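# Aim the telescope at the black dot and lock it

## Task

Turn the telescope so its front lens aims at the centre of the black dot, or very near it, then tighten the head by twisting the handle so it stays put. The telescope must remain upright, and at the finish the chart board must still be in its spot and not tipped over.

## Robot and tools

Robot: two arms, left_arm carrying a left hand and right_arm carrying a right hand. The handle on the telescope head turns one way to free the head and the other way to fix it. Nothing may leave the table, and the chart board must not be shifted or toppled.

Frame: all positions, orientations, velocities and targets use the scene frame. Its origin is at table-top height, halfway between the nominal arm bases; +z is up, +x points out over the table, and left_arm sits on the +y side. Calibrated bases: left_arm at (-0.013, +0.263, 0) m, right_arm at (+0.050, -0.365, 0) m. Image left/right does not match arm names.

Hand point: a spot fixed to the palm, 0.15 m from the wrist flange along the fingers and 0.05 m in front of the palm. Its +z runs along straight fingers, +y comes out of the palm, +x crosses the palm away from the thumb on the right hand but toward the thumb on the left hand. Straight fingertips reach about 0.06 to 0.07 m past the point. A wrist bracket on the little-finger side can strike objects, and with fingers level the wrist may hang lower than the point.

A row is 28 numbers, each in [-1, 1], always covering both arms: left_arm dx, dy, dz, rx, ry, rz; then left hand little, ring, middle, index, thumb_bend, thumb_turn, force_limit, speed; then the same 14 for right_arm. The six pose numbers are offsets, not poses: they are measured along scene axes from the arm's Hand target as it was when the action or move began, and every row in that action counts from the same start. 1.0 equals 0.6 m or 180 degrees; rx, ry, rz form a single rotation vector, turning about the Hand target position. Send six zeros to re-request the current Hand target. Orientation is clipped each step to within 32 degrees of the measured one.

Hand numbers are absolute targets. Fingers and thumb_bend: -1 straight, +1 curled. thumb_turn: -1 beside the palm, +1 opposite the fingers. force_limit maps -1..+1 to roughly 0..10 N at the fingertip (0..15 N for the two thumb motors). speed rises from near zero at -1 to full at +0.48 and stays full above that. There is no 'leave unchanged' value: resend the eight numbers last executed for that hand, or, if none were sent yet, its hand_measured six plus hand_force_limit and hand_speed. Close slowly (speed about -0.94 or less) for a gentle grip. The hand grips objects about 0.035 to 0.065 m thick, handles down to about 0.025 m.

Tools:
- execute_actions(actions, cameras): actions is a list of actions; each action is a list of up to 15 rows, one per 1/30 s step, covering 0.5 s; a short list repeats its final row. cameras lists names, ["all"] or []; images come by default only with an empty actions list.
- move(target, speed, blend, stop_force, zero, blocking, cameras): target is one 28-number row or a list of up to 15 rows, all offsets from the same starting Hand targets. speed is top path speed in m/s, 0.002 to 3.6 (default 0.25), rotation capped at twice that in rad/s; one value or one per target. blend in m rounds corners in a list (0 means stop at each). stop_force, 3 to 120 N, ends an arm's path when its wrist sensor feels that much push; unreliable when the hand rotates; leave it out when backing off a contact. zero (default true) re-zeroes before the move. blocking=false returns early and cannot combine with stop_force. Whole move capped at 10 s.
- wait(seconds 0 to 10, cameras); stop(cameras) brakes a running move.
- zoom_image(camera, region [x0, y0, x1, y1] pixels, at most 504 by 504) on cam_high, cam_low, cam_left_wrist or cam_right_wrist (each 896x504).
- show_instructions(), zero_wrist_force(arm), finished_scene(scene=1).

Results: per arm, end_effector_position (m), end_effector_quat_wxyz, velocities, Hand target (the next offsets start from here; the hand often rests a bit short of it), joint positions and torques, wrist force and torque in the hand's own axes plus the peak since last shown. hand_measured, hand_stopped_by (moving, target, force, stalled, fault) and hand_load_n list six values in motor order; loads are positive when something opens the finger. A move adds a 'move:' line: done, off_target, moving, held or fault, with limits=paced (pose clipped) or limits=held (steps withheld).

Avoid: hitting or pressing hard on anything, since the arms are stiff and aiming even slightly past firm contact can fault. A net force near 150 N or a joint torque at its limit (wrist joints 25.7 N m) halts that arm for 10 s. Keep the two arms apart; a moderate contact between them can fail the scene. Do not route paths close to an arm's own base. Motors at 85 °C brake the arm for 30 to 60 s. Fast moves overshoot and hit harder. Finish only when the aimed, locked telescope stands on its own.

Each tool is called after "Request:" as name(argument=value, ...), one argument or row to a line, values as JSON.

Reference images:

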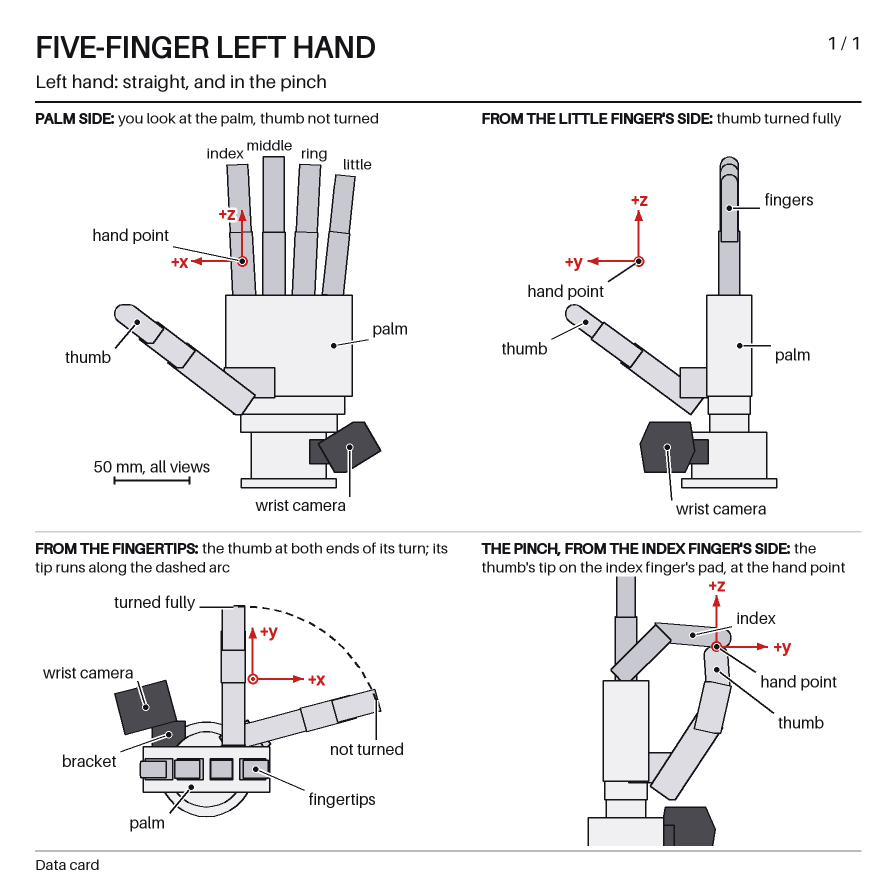

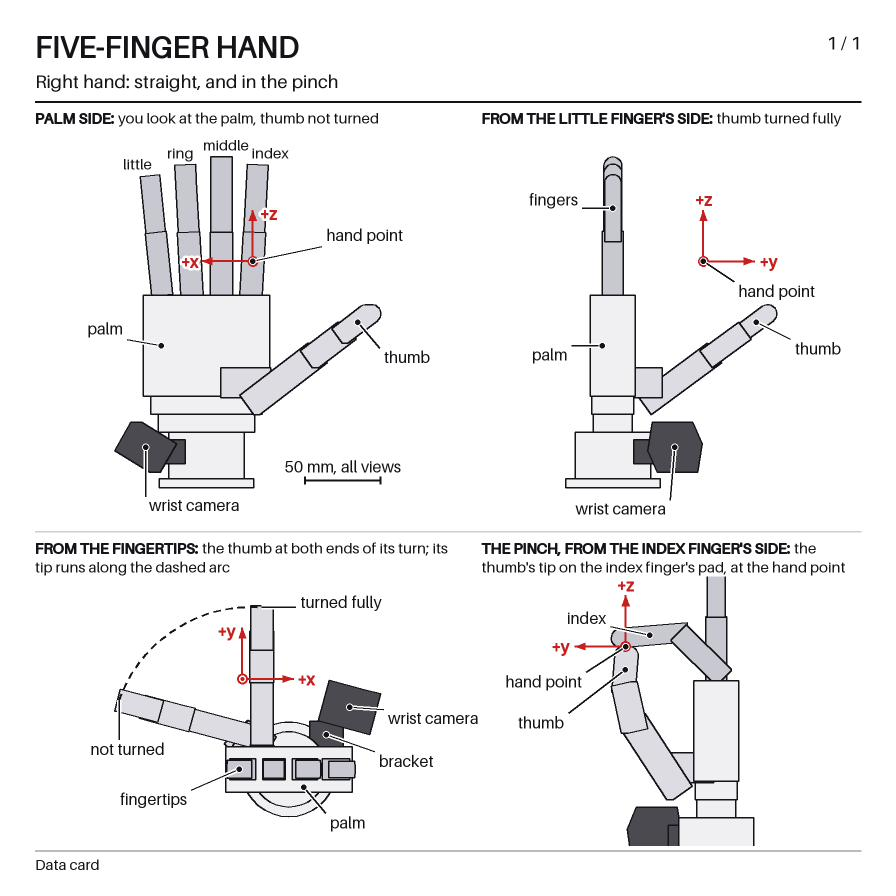

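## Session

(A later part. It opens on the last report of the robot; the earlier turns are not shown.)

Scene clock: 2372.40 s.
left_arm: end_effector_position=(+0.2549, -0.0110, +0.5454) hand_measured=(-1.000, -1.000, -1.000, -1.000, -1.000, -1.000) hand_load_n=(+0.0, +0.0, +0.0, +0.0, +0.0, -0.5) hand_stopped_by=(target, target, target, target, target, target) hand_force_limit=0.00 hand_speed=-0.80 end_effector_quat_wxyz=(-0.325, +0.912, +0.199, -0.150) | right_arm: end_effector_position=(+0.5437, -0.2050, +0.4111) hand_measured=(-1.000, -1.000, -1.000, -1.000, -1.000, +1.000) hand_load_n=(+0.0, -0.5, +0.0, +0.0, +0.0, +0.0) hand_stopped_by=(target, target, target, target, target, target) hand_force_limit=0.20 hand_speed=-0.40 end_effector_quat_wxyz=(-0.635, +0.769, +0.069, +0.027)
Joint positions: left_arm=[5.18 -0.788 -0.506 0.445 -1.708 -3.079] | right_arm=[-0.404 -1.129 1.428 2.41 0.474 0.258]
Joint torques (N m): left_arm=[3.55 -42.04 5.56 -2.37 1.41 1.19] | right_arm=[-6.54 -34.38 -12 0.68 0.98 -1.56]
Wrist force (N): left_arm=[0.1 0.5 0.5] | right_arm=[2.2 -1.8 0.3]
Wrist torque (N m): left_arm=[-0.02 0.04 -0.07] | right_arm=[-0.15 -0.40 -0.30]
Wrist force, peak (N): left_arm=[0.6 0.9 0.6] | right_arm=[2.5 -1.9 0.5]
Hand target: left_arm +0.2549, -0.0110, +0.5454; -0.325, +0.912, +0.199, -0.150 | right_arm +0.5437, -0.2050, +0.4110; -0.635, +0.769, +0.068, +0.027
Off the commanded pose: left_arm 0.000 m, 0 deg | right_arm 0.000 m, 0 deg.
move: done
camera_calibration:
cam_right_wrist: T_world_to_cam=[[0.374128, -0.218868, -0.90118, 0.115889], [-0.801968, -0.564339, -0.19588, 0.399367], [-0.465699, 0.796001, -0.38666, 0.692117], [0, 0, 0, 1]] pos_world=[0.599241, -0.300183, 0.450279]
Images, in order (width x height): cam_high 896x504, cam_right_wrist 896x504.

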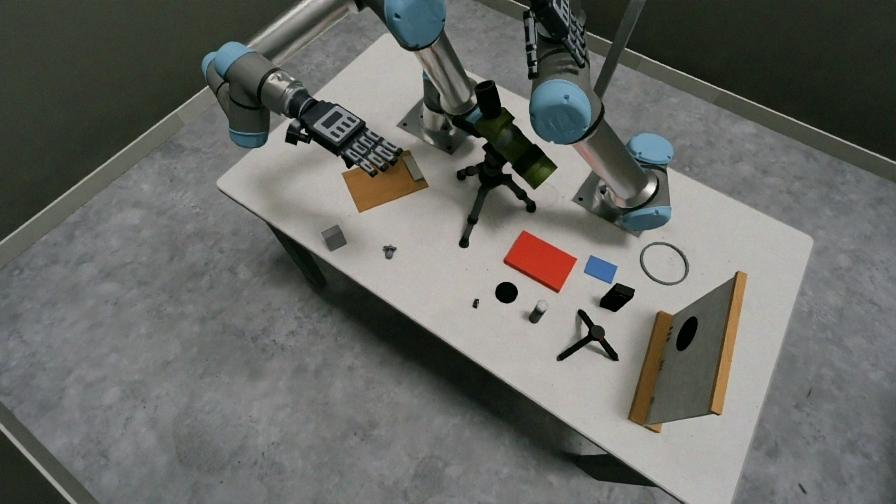

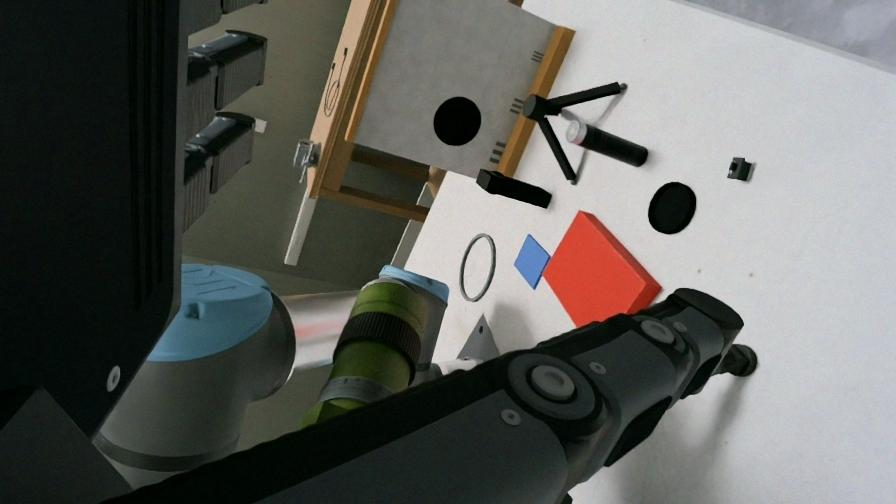

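Request:
execute_actions(
  actions=[],
  cameras=["cam_high","cam_low"],
)

Request:
zoom_image(
  camera="cam_low",
  region=[435, 112, 475, 152],
)

Request:
zoom_image(
  camera="cam_low",
  region=[460, 120, 500, 160],
)

Request:
zoom_image(
  camera="cam_low",
  region=[565, 152, 605, 192],
)

Request:
zoom_image(
  camera="cam_high",
  region=[485, 115, 525, 155],
)

Request:
zoom_image(
  camera="cam_high",
  region=[520, 145, 560, 185],
)

Request:
zoom_image(
  camera="cam_high",
  region=[660, 305, 710, 360],
)

Scene clock: 2411.97 s.
left_arm: end_effector_position=(+0.2549, -0.0110, +0.5454) hand_measured=(-1.000, -1.000, -1.000, -1.000, -1.000, -1.000) hand_load_n=(+0.0, +0.0, +0.0, +0.0, +0.0, +0.0) hand_stopped_by=(target, target, target, target, target, target) hand_force_limit=0.00 hand_speed=-0.80 end_effector_quat_wxyz=(-0.325, +0.912, +0.199, -0.150) | right_arm: end_effector_position=(+0.5437, -0.2050, +0.4110) hand_measured=(-1.000, -1.000, -1.000, -1.000, -1.000, +1.000) hand_load_n=(+0.0, +0.0, +0.0, +0.0, +0.0, +0.0) hand_stopped_by=(target, target, target, target, target, target) hand_force_limit=0.20 hand_speed=-0.40 end_effector_quat_wxyz=(-0.635, +0.769, +0.068, +0.027)
Joint positions: left_arm=[5.18 -0.788 -0.506 0.445 -1.708 -3.079] | right_arm=[-0.404 -1.128 1.428 2.41 0.474 0.258]
Joint velocities: within noise
Joint torques (N m): left_arm=[3.7 -41.33 4.32 -2.26 1.58 1.19] | right_arm=[-12.57 -23.27 -11.42 -0.1 -1.75 1.25]
Motor temperatures (°C): left_arm=[24 31 27 30 33 34] | right_arm=[28 26 25 31 34 32]
Wrist force (N): left_arm=[0.8 0.3 0.1] | right_arm=[1.9 -2.1 0.5]
Wrist torque (N m): left_arm=[-0.01 -0.06 -0.02] | right_arm=[-0.21 -0.37 -0.31]
Wrist force, peak (N): left_arm=[0.8 0.4 0.7] | right_arm=[2.1 -2.2 0.6]
Hand target: left_arm +0.2549, -0.0110, +0.5454; -0.325, +0.912, +0.199, -0.150 | right_arm +0.5437, -0.2050, +0.4110; -0.635, +0.769, +0.068, +0.027
Off the commanded pose: left_arm 0.000 m, 0 deg | right_arm 0.000 m, 0 deg.
Images, in order (width x height): cam_high 896x504, cam_low 896x504.

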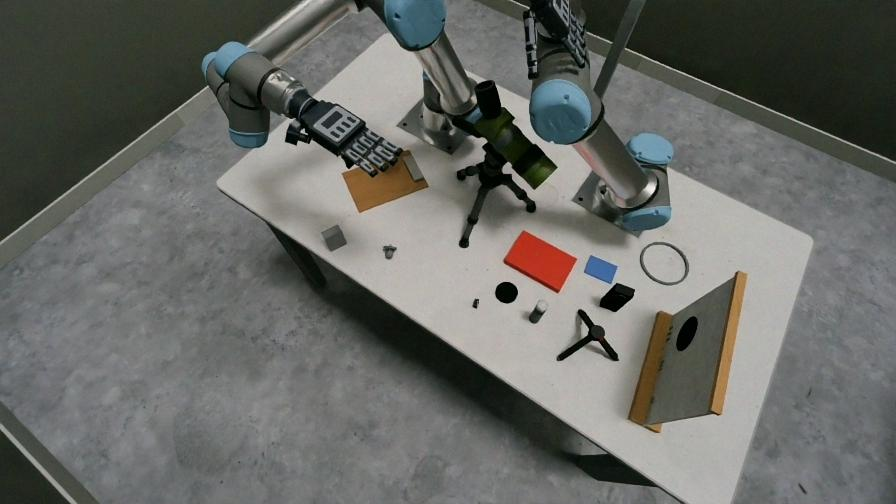

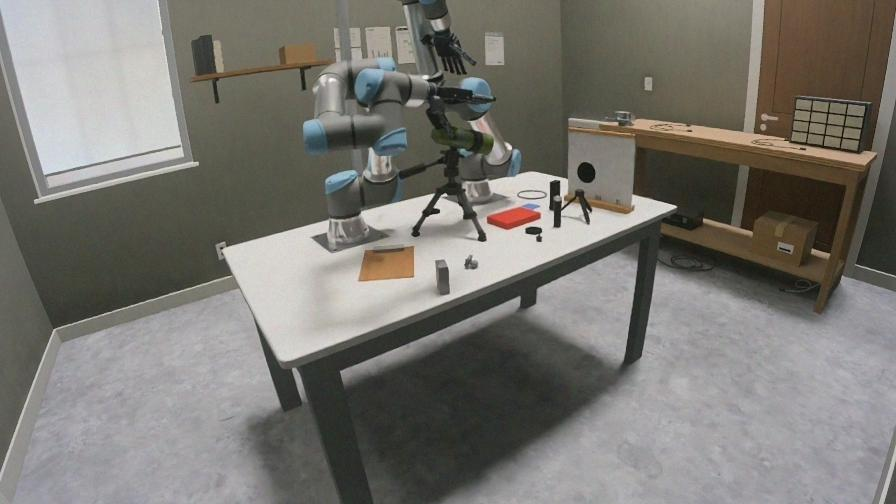

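Scaled by 12.600.

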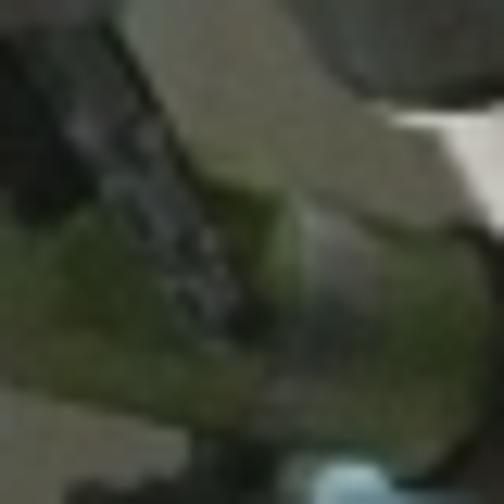

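Scaled by 12.600.

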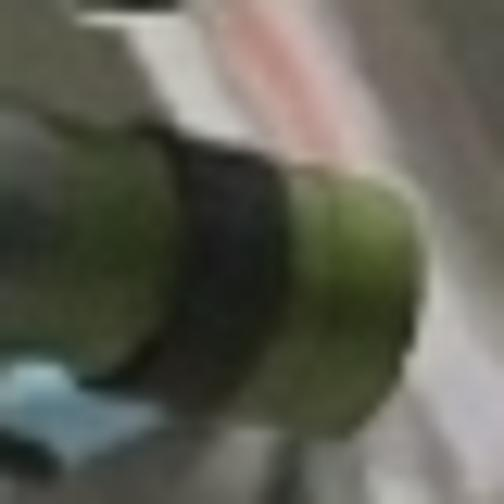

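Scaled by 12.600.

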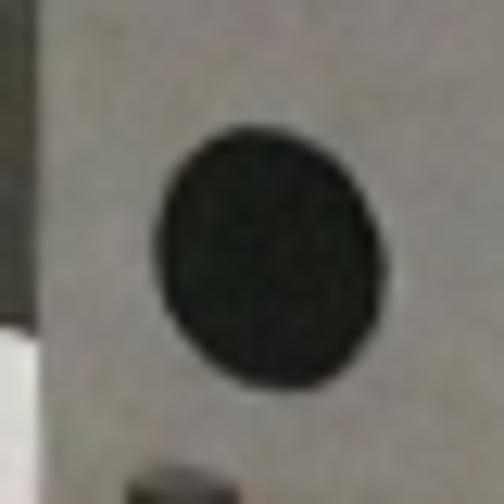

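Scaled by 12.600.

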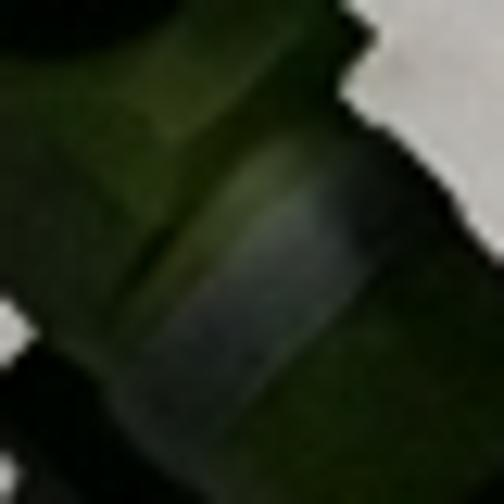

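Scaled by 12.600.

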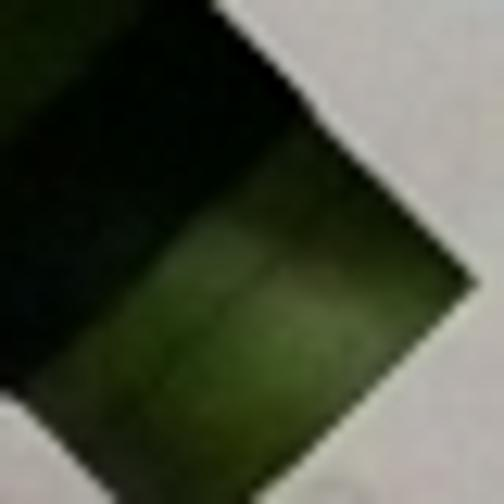

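Scaled by 9.164.

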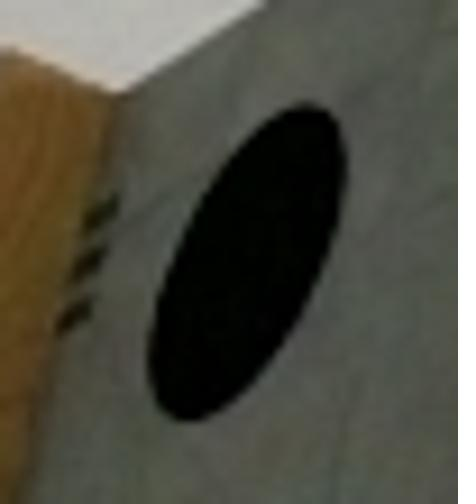

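Request:
move(
  target=[
    [0,0,0,0,0,0,-1,-1,-1,-1,-1,-1,0,-0.8,-0.1895,-0.2415,0.24,0,0,0,-1,-1,-1,-1,-1,1,0.2,-0.4],
    [0,0,0,0,0,0,-1,-1,-1,-1,-1,-1,0,-0.8,-0.3395,-0.3415,0.14,-0.2686,0.3674,-0.2388,-1,-1,-1,-1,-1,1,0.2,-0.4],
    [0,0,0,0,0,0,-1,-1,-1,-1,-1,-1,0,-0.8,-0.4895,-0.1415,-0.11,-0.4036,0.5514,-0.3588,-1,-1,-1,-1,-1,1,0.2,-0.4],
  ],
  speed=0.25,
  blend=0.02,
  cameras=["cam_high","cam_low"],
)

Scene clock: 2524.90 s.
left_arm: end_effector_position=(+0.2549, -0.0110, +0.5454) hand_measured=(-1.000, -1.000, -1.000, -1.000, -1.000, -1.000) hand_load_n=(+0.0, +0.0, +0.0, +0.0, +0.0, +0.0) hand_stopped_by=(target, target, target, target, target, target) hand_force_limit=0.00 hand_speed=-0.80 end_effector_quat_wxyz=(-0.325, +0.912, +0.199, -0.150) | right_arm: end_effector_position=(+0.2501, -0.2899, +0.3450) hand_measured=(-1.000, -1.000, -1.000, -1.000, -1.000, +1.000) hand_load_n=(+0.0, +0.0, +0.0, +0.0, +0.0, +0.0) hand_stopped_by=(target, target, target, target, target, target) hand_force_limit=0.20 hand_speed=-0.40 end_effector_quat_wxyz=(-0.119, -0.629, +0.722, +0.262)
Joint positions: left_arm=[5.18 -0.788 -0.506 0.445 -1.708 -3.079] | right_arm=[-0.426 -1.437 1.752 1.839 1.562 2.866]
Joint torques (N m): left_arm=[4.34 -41.48 5.13 -2.24 1.34 1.18] | right_arm=[-8.64 -27.26 -9.97 3.99 -2.44 2.04]
Wrist force (N): left_arm=[0.8 0.6 0.6] | right_arm=[0.8 -0.6 -0.7]
Wrist torque (N m): left_arm=[-0.01 -0.06 -0.02] | right_arm=[0.02 -0.01 -0.03]
Wrist force, peak (N): left_arm=[0.9 0.5 0.7] | right_arm=[3.0 -0.7 1.9]
Hand target: left_arm +0.2549, -0.0110, +0.5454; -0.325, +0.912, +0.199, -0.150 | right_arm +0.2500, -0.2899, +0.3450; -0.119, -0.629, +0.722, +0.262
Off the commanded pose: left_arm 0.000 m, 0 deg | right_arm 0.000 m, 0 deg.
move: done
Images, in order (width x height): cam_high 896x504, cam_low 896x504.

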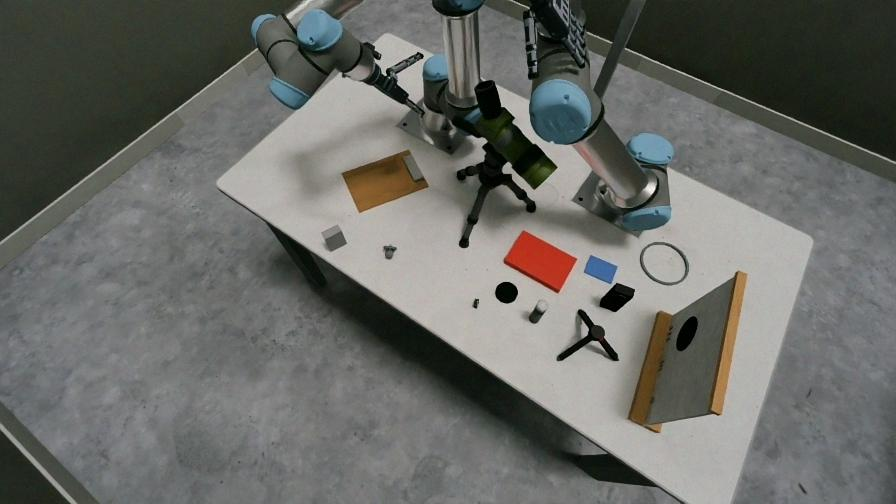

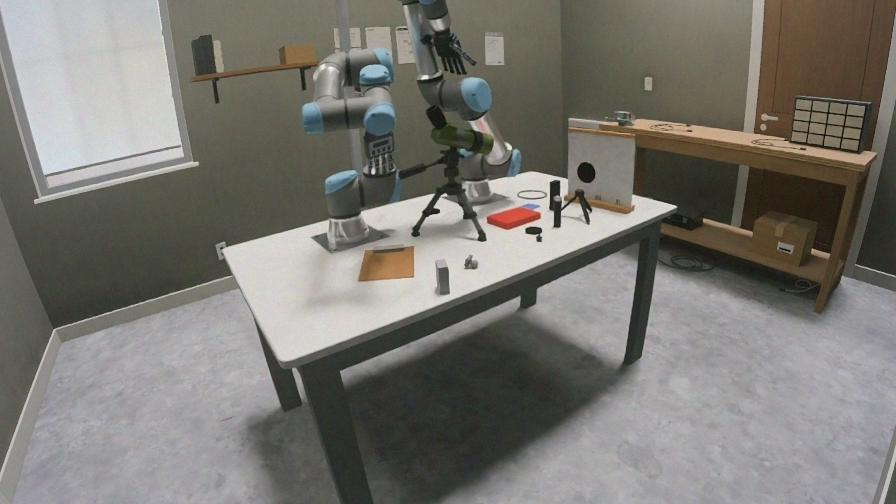

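Request:
move(
  target=[
    [0,0,0,0,0,0,-1,-1,-1,-1,-1,-1,0,-0.8,-0.085,0.092,-0.135,0,0,0,-1,-1,-1,-1,-1,1,0.2,-0.4],
    [0,0,0,0,0,0,-1,-1,-1,-1,-1,-1,0,-0.8,-0.139,0.202,-0.228,0,0,0,-1,-1,-1,-1,-1,1,0.2,-0.4],
    [0,0,0,0,0,0,-1,-1,-1,-1,-1,-1,0,-0.8,-0.133,0.25,-0.217,0,0,0,-1,-1,-1,-1,-1,1,0.2,-0.4],
  ],
  speed=0.06,
  blend=0.01,
  cameras=["cam_high","cam_right_wrist"],
)

Request:
zoom_image(
  camera="cam_high",
  region=[480, 110, 560, 190],
)

Request:
zoom_image(
  camera="cam_high",
  region=[450, 155, 550, 255],
)

Scene clock: 2535.07 s.
left_arm: end_effector_position=(+0.2549, -0.0110, +0.5454) hand_measured=(-1.000, -1.000, -1.000, -1.000, -1.000, -1.000) hand_load_n=(+0.0, +0.0, +0.0, +0.0, +0.0, +0.0) hand_stopped_by=(target, target, target, target, target, target) hand_force_limit=0.00 hand_speed=-0.80 end_effector_quat_wxyz=(-0.325, +0.912, +0.199, -0.150) | right_arm: end_effector_position=(+0.1702, -0.1399, +0.2148) hand_measured=(-1.000, -1.000, -1.000, -1.000, -1.000, +1.000) hand_load_n=(+0.0, +0.0, +0.0, +0.0, +0.0, +0.0) hand_stopped_by=(target, target, target, target, target, target) hand_force_limit=0.20 hand_speed=-0.40 end_effector_quat_wxyz=(-0.120, -0.629, +0.722, +0.262)
Joint positions: left_arm=[5.18 -0.788 -0.506 0.445 -1.708 -3.079] | right_arm=[-0.013 -1.403 2.08 1.434 1.34 3.218]
Joint torques (N m): left_arm=[3.14 -41.62 4.57 -2.3 1.34 1.11] | right_arm=[-5.85 -34.04 -7.49 1.72 2.58 -1.09]
Wrist force (N): left_arm=[0.6 0.6 0.1] | right_arm=[-0.5 -2.5 -1.0]
Wrist torque (N m): left_arm=[0.02 -0.05 -0.03] | right_arm=[-0.08 0.00 -0.22]
Wrist force, peak (N): left_arm=[1.0 0.3 0.5] | right_arm=[1.9 -4.4 -1.8]
Hand target: left_arm +0.2549, -0.0110, +0.5454; -0.325, +0.912, +0.199, -0.150 | right_arm +0.1702, -0.1399, +0.2148; -0.119, -0.629, +0.722, +0.262
Off the commanded pose: left_arm 0.000 m, 0 deg | right_arm 0.000 m, 0 deg.
move: done
camera_calibration:
cam_right_wrist: T_world_to_cam=[[-0.833142, -0.175128, 0.5246, -0.00162445], [0.241983, 0.737501, 0.630505, -0.0749843], [-0.497312, 0.652245, -0.572065, 0.415591], [0, 0, 0, 1]] pos_world=[0.22347, -0.216051, 0.285875]
Images, in order (width x height): cam_high 896x504, cam_right_wrist 896x504.

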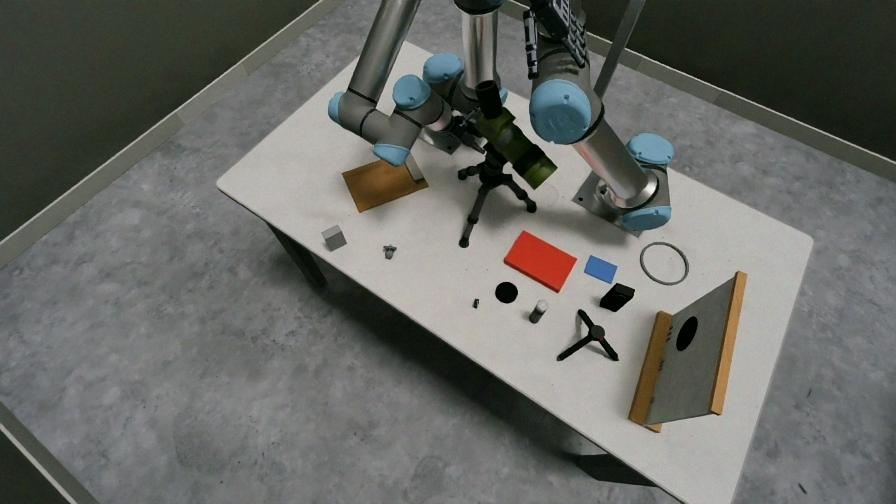

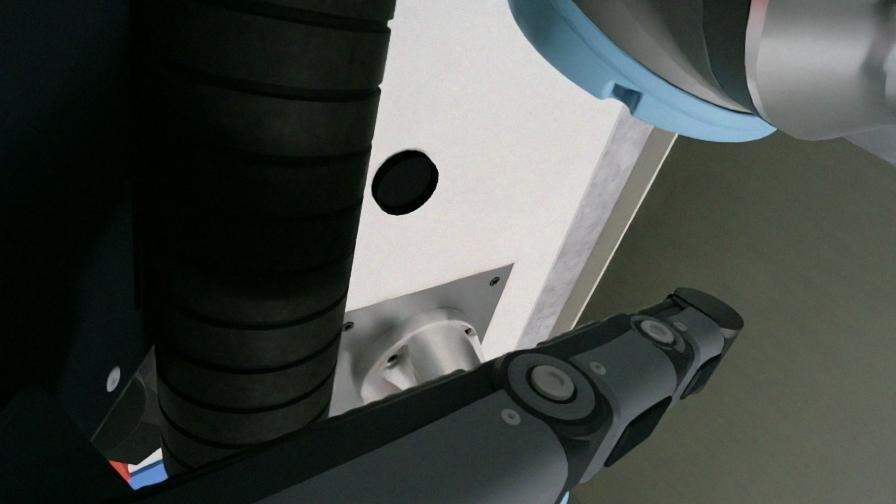

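Scaled by 6.300.

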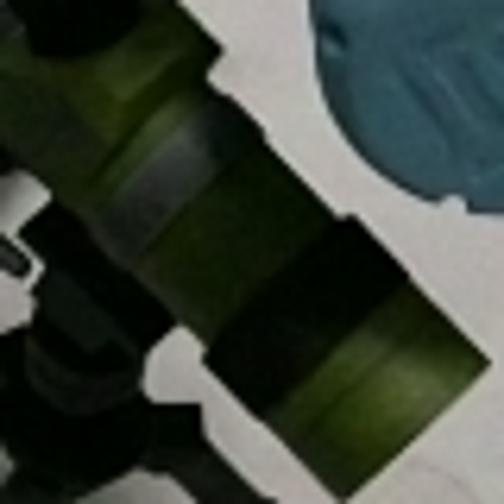

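Scaled by 5.040.

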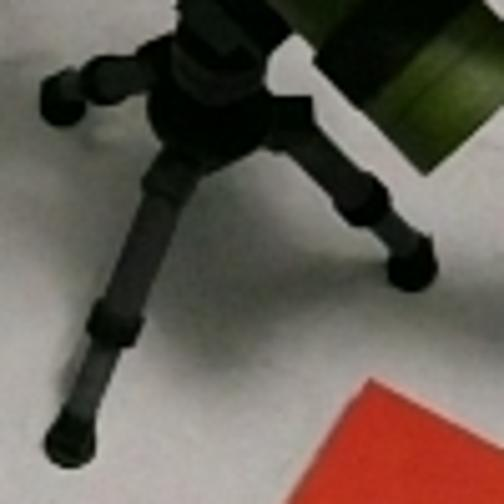

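Request:
move(
  target=[0,0,0,0,0,0,-1,-1,-1,-1,-1,-1,0,-0.8,0.0083,-0.0007,-0.0053,0,0,0,-1,-1,-1,-1,-1,1,0.2,-0.4],
  speed=0.04,
  cameras=[],
)

Request:
move(
  target=[0,0,0,0,0,0,-1,-1,-1,-1,-1,-1,0,-0.8,0,0,0,0,0,0,0.8,0.99,0.99,0.99,0.9,1,-0.2,-0.3],
  speed=0.04,
  cameras=["cam_high"],
)

Request:
zoom_image(
  camera="cam_high",
  region=[480, 110, 560, 190],
)

Request:
zoom_image(
  camera="cam_high",
  region=[450, 155, 550, 255],
)

Scene clock: 2545.57 s.
left_arm: end_effector_position=(+0.2549, -0.0110, +0.5454) hand_measured=(-1.000, -1.000, -1.000, -1.000, -1.000, -1.000) hand_load_n=(+0.0, +0.0, +0.0, -0.5, +0.0, +0.0) hand_stopped_by=(target, target, target, target, target, target) hand_force_limit=0.00 hand_speed=-0.80 end_effector_quat_wxyz=(-0.325, +0.912, +0.199, -0.150) | right_arm: end_effector_position=(+0.1753, -0.1403, +0.2115) hand_measured=(-1.000, -1.000, -1.000, -1.000, -1.000, +1.000) hand_load_n=(+0.0, +0.0, +0.0, +0.0, +0.0, +0.0) hand_stopped_by=(target, target, target, target, target, target) hand_force_limit=0.20 hand_speed=-0.40 end_effector_quat_wxyz=(-0.119, -0.629, +0.722, +0.262)
Joint positions: left_arm=[5.18 -0.788 -0.506 0.445 -1.708 -3.079] | right_arm=[-0.014 -1.387 2.071 1.428 1.341 3.216]
Joint torques (N m): left_arm=[3.51 -40.76 5.5 -2.24 1.58 1.12] | right_arm=[-9.75 -32.27 -11.31 2.59 2.1 -1.62]
Wrist force (N): left_arm=[0.7 0.3 0.4] | right_arm=[0.4 -0.6 -1.2]
Wrist torque (N m): left_arm=[-0.03 -0.05 -0.03] | right_arm=[0.01 0.06 -0.05]
Wrist force, peak (N): left_arm=[0.9 0.7 0.5] | right_arm=[-1.1 -4.2 -0.4]
Hand target: left_arm +0.2549, -0.0110, +0.5454; -0.325, +0.912, +0.199, -0.150 | right_arm +0.1752, -0.1403, +0.2116; -0.119, -0.629, +0.722, +0.262
Off the commanded pose: left_arm 0.000 m, 0 deg | right_arm 0.000 m, 0 deg.
move: done
No camera images: "cameras" was empty.

Scene clock: 2546.87 s.
left_arm: end_effector_position=(+0.2549, -0.0110, +0.5454) hand_measured=(-1.000, -1.000, -1.000, -1.000, -1.000, -1.000) hand_load_n=(+0.0, +0.0, +0.0, +0.0, +0.0, -0.5) hand_stopped_by=(target, target, target, target, target, target) hand_force_limit=0.00 hand_speed=-0.80 end_effector_quat_wxyz=(-0.325, +0.912, +0.199, -0.150) | right_arm: end_effector_position=(+0.1752, -0.1403, +0.2116) hand_measured=(+0.800, +0.978, +0.328, +0.410, -0.312, +1.000) hand_load_n=(+0.0, +13.0, +18.0, +3.0, +8.5, +0.0) hand_stopped_by=(target, force, force, force, force, target) hand_force_limit=-0.20 hand_speed=-0.30 end_effector_quat_wxyz=(-0.119, -0.629, +0.722, +0.262)
Joint positions: left_arm=[5.18 -0.788 -0.506 0.445 -1.708 -3.079] | right_arm=[-0.014 -1.387 2.072 1.428 1.341 3.216]
Joint torques (N m): left_arm=[4.02 -41.79 5.47 -2.32 1.52 1.09] | right_arm=[3.76 -35.27 -9.7 4.37 0.36 1.31]
Wrist force (N): left_arm=[0.5 0.0 0.4] | right_arm=[1.8 -0.2 1.7]
Wrist torque (N m): left_arm=[-0.09 -0.02 -0.03] | right_arm=[0.04 -0.02 -0.30]
Wrist force, peak (N): left_arm=[0.7 0.5 0.8] | right_arm=[1.8 0.5 3.3]
Hand target: left_arm +0.2549, -0.0110, +0.5454; -0.325, +0.912, +0.199, -0.150 | right_arm +0.1752, -0.1403, +0.2116; -0.119, -0.629, +0.722, +0.262
Off the commanded pose: left_arm 0.000 m, 0 deg | right_arm 0.000 m, 0 deg.
move: done
Images, in order (width x height): cam_high 896x504.

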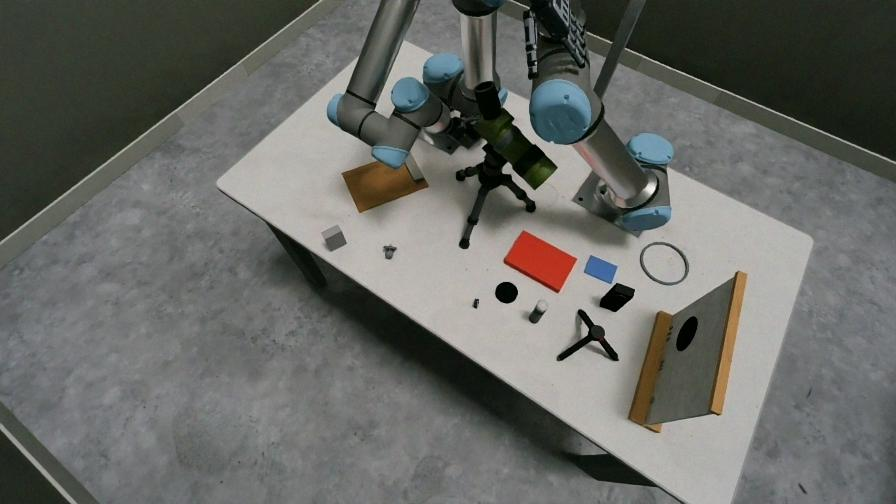

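Scaled by 6.300.

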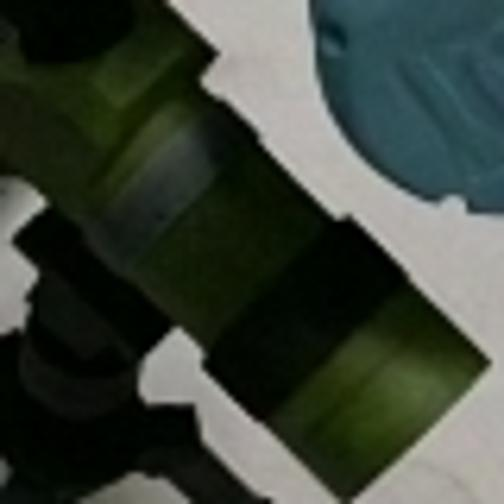

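Scaled by 5.040.

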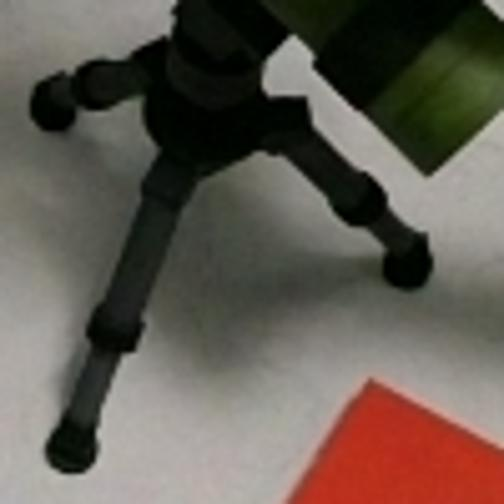

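Request:
move(
  target=[0,0,0,0,0,0,-1,-1,-1,-1,-1,-1,0,-0.8,-0.006,0.0082,0,0,0,-0.0144,0.8,0.99,0.99,0.99,0.9,1,-0.2,-0.3],
  speed=0.02,
  cameras=["cam_high","cam_low"],
)

Request:
zoom_image(
  camera="cam_high",
  region=[480, 110, 560, 190],
)

Request:
zoom_image(
  camera="cam_high",
  region=[450, 155, 550, 255],
)

Request:
zoom_image(
  camera="cam_low",
  region=[440, 110, 500, 170],
)

Scene clock: 2557.63 s.
left_arm: end_effector_position=(+0.2549, -0.0110, +0.5454) hand_measured=(-1.000, -1.000, -1.000, -1.000, -1.000, -1.000) hand_load_n=(+0.0, +0.0, +0.0, +0.0, +0.0, +0.0) hand_stopped_by=(target, target, target, target, target, target) hand_force_limit=0.00 hand_speed=-0.80 end_effector_quat_wxyz=(-0.325, +0.912, +0.199, -0.150) | right_arm: end_effector_position=(+0.1716, -0.1354, +0.2116) hand_measured=(+0.800, +0.978, +0.328, +0.410, -0.312, +1.000) hand_load_n=(+0.0, +15.5, +18.0, +3.0, +8.0, +0.5) hand_stopped_by=(target, force, force, force, force, target) hand_force_limit=-0.20 hand_speed=-0.30 end_effector_quat_wxyz=(-0.113, -0.612, +0.737, +0.264)
Joint positions: left_arm=[5.18 -0.788 -0.506 0.445 -1.708 -3.079] | right_arm=[-0.024 -1.407 2.094 1.417 1.322 3.248]
Joint torques (N m): left_arm=[3.06 -41.81 5.99 -2.3 1.35 1.26] | right_arm=[-6.18 -20.41 -19.32 2.78 -0.93 -0.58]
Wrist force (N): left_arm=[0.6 0.1 0.2] | right_arm=[1.1 -1.4 1.4]
Wrist torque (N m): left_arm=[-0.05 -0.04 -0.03] | right_arm=[-0.03 0.11 -0.73]
Wrist force, peak (N): left_arm=[0.6 0.4 1.0] | right_arm=[1.5 -2.8 2.0]
Hand target: left_arm +0.2549, -0.0110, +0.5454; -0.325, +0.912, +0.199, -0.150 | right_arm +0.1716, -0.1354, +0.2116; -0.113, -0.612, +0.736, +0.264
Off the commanded pose: left_arm 0.000 m, 0 deg | right_arm 0.000 m, 0 deg.
move: done
Images, in order (width x height): cam_high 896x504, cam_low 896x504.

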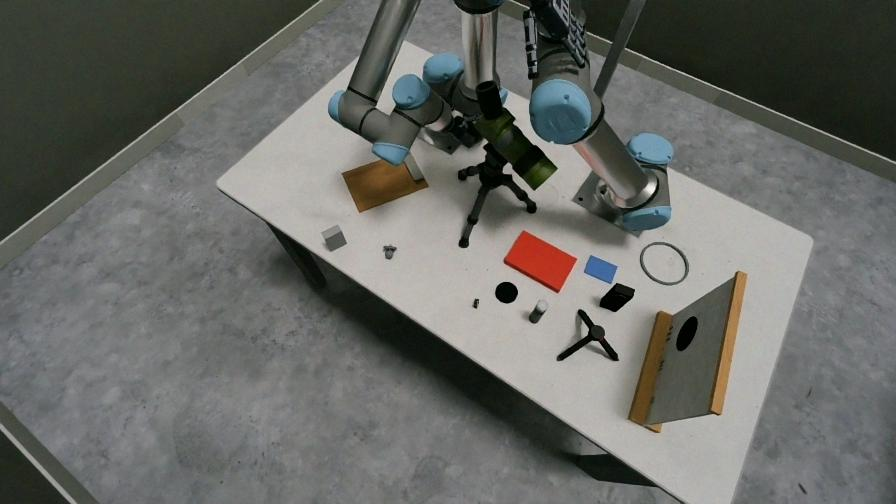

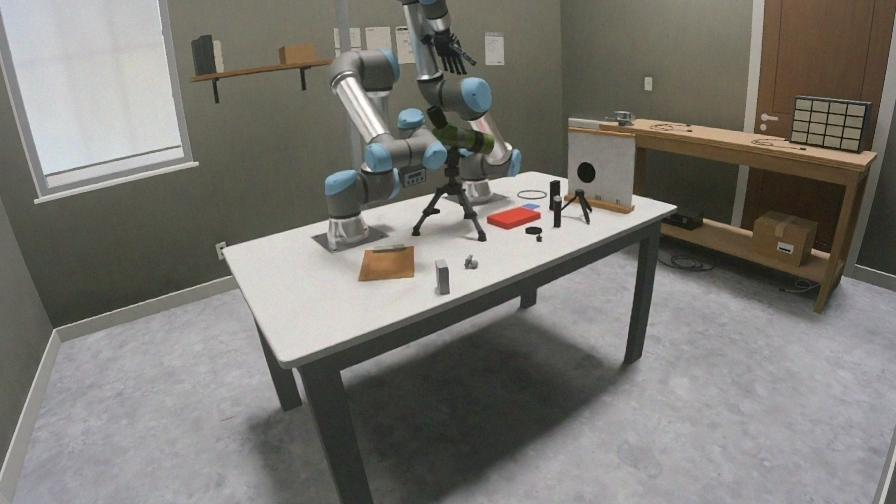

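Scaled by 6.300.

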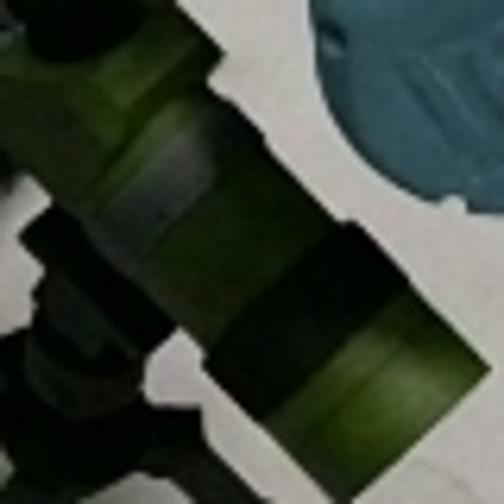

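Scaled by 5.040.

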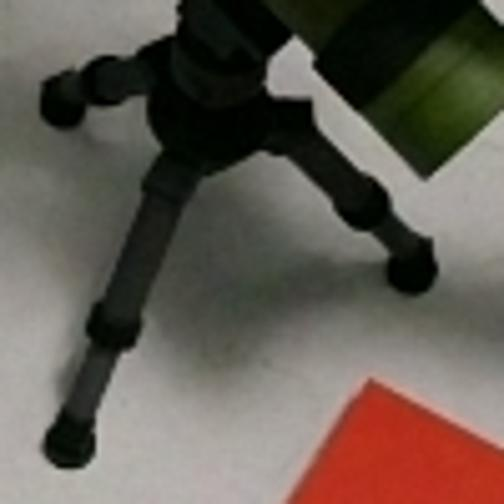

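Scaled by 8.400.

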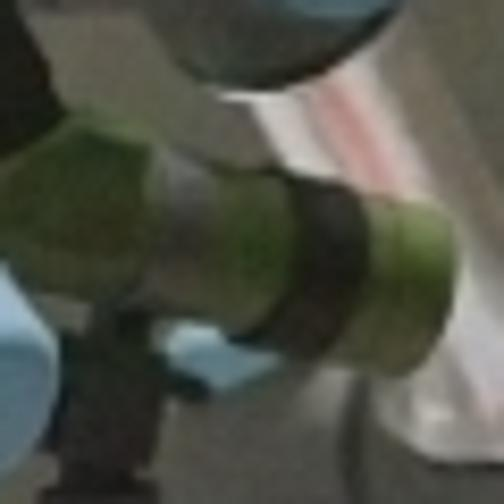

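Request:
move(
  target=[0,0,0,0,0,0,-1,-1,-1,-1,-1,-1,0,-0.8,-0.004,0.0058,0,0,0,-0.01,0.8,0.99,0.99,0.99,0.9,1,-0.2,-0.3],
  speed=0.02,
  cameras=["cam_high","cam_low"],
)

Request:
zoom_image(
  camera="cam_high",
  region=[480, 115, 560, 195],
)

Request:
zoom_image(
  camera="cam_high",
  region=[450, 155, 550, 255],
)

Request:
zoom_image(
  camera="cam_low",
  region=[440, 110, 500, 170],
)

Scene clock: 2566.67 s.
left_arm: end_effector_position=(+0.2549, -0.0110, +0.5454) hand_measured=(-1.000, -1.000, -1.000, -1.000, -1.000, -1.000) hand_load_n=(+0.0, +0.0, +0.0, +0.0, +0.0, +0.0) hand_stopped_by=(target, target, target, target, target, target) hand_force_limit=0.00 hand_speed=-0.80 end_effector_quat_wxyz=(-0.325, +0.912, +0.199, -0.150) | right_arm: end_effector_position=(+0.1692, -0.1319, +0.2116) hand_measured=(+0.800, +0.978, +0.328, +0.410, -0.312, +1.000) hand_load_n=(+0.0, +17.0, +18.0, +3.0, +8.5, +0.0) hand_stopped_by=(target, force, force, force, force, target) hand_force_limit=-0.20 hand_speed=-0.30 end_effector_quat_wxyz=(-0.109, -0.601, +0.746, +0.266)
Joint positions: left_arm=[5.18 -0.788 -0.506 0.445 -1.708 -3.079] | right_arm=[-0.03 -1.421 2.109 1.41 1.309 3.271]
Joint torques (N m): left_arm=[4.2 -42.4 5.99 -2.31 1.55 1.13] | right_arm=[-6.23 -19.09 -19.29 3.1 -0.93 -0.4]
Wrist force (N): left_arm=[0.7 0.5 0.2] | right_arm=[0.7 -1.7 2.1]
Wrist torque (N m): left_arm=[0.00 -0.05 -0.03] | right_arm=[-0.04 0.13 -0.85]
Wrist force, peak (N): left_arm=[0.8 0.6 0.7] | right_arm=[1.5 -2.2 2.4]
Hand target: left_arm +0.2549, -0.0110, +0.5454; -0.325, +0.912, +0.199, -0.150 | right_arm +0.1692, -0.1319, +0.2116; -0.109, -0.601, +0.746, +0.266
Off the commanded pose: left_arm 0.000 m, 0 deg | right_arm 0.000 m, 0 deg.
move: done
Images, in order (width x height): cam_high 896x504, cam_low 896x504.

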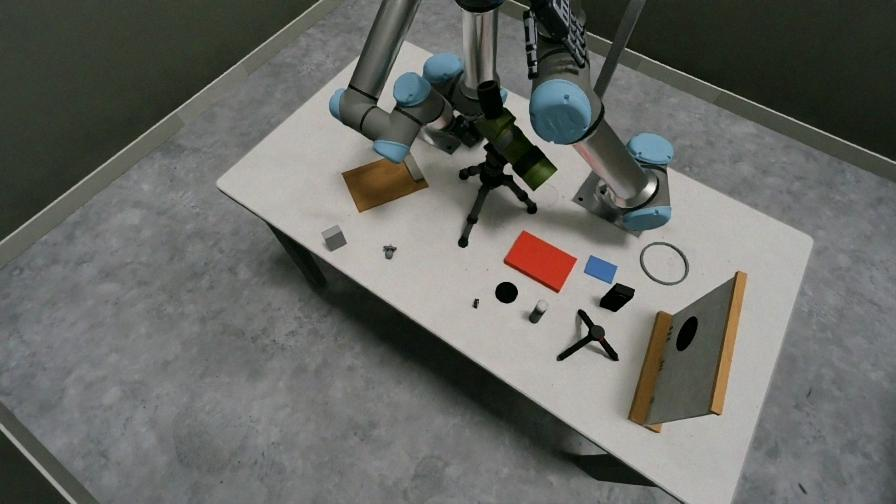

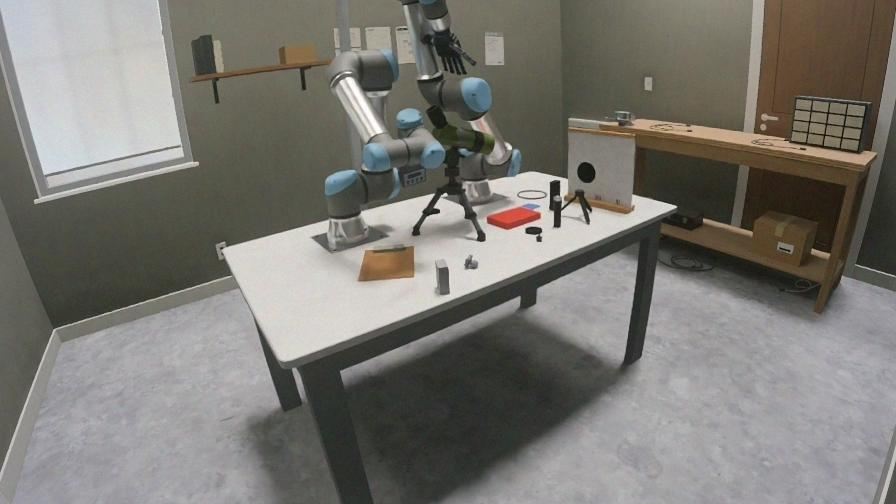

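Scaled by 6.300.

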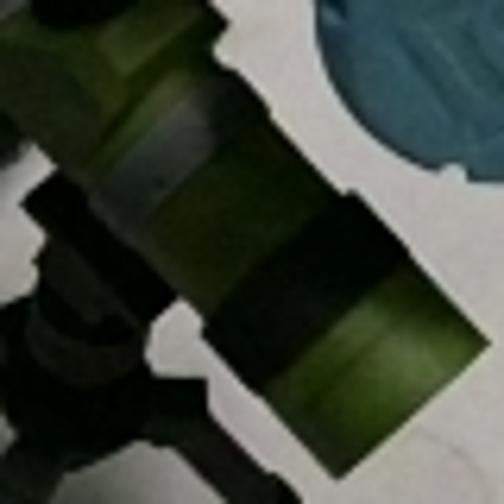

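Scaled by 5.040.

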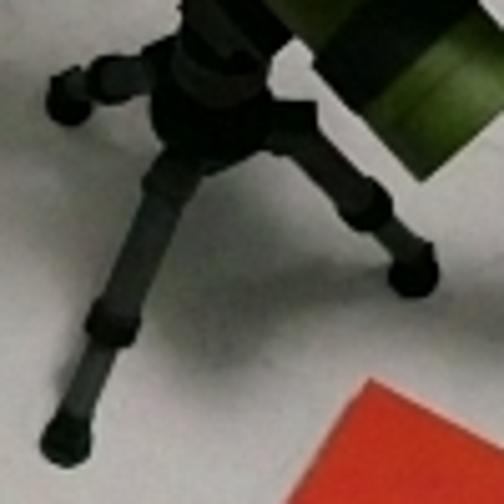

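Scaled by 8.400.

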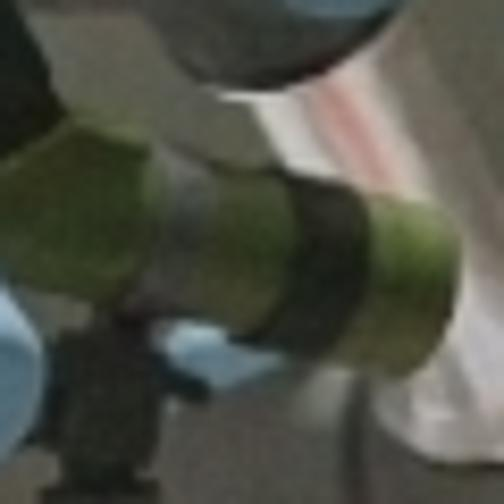

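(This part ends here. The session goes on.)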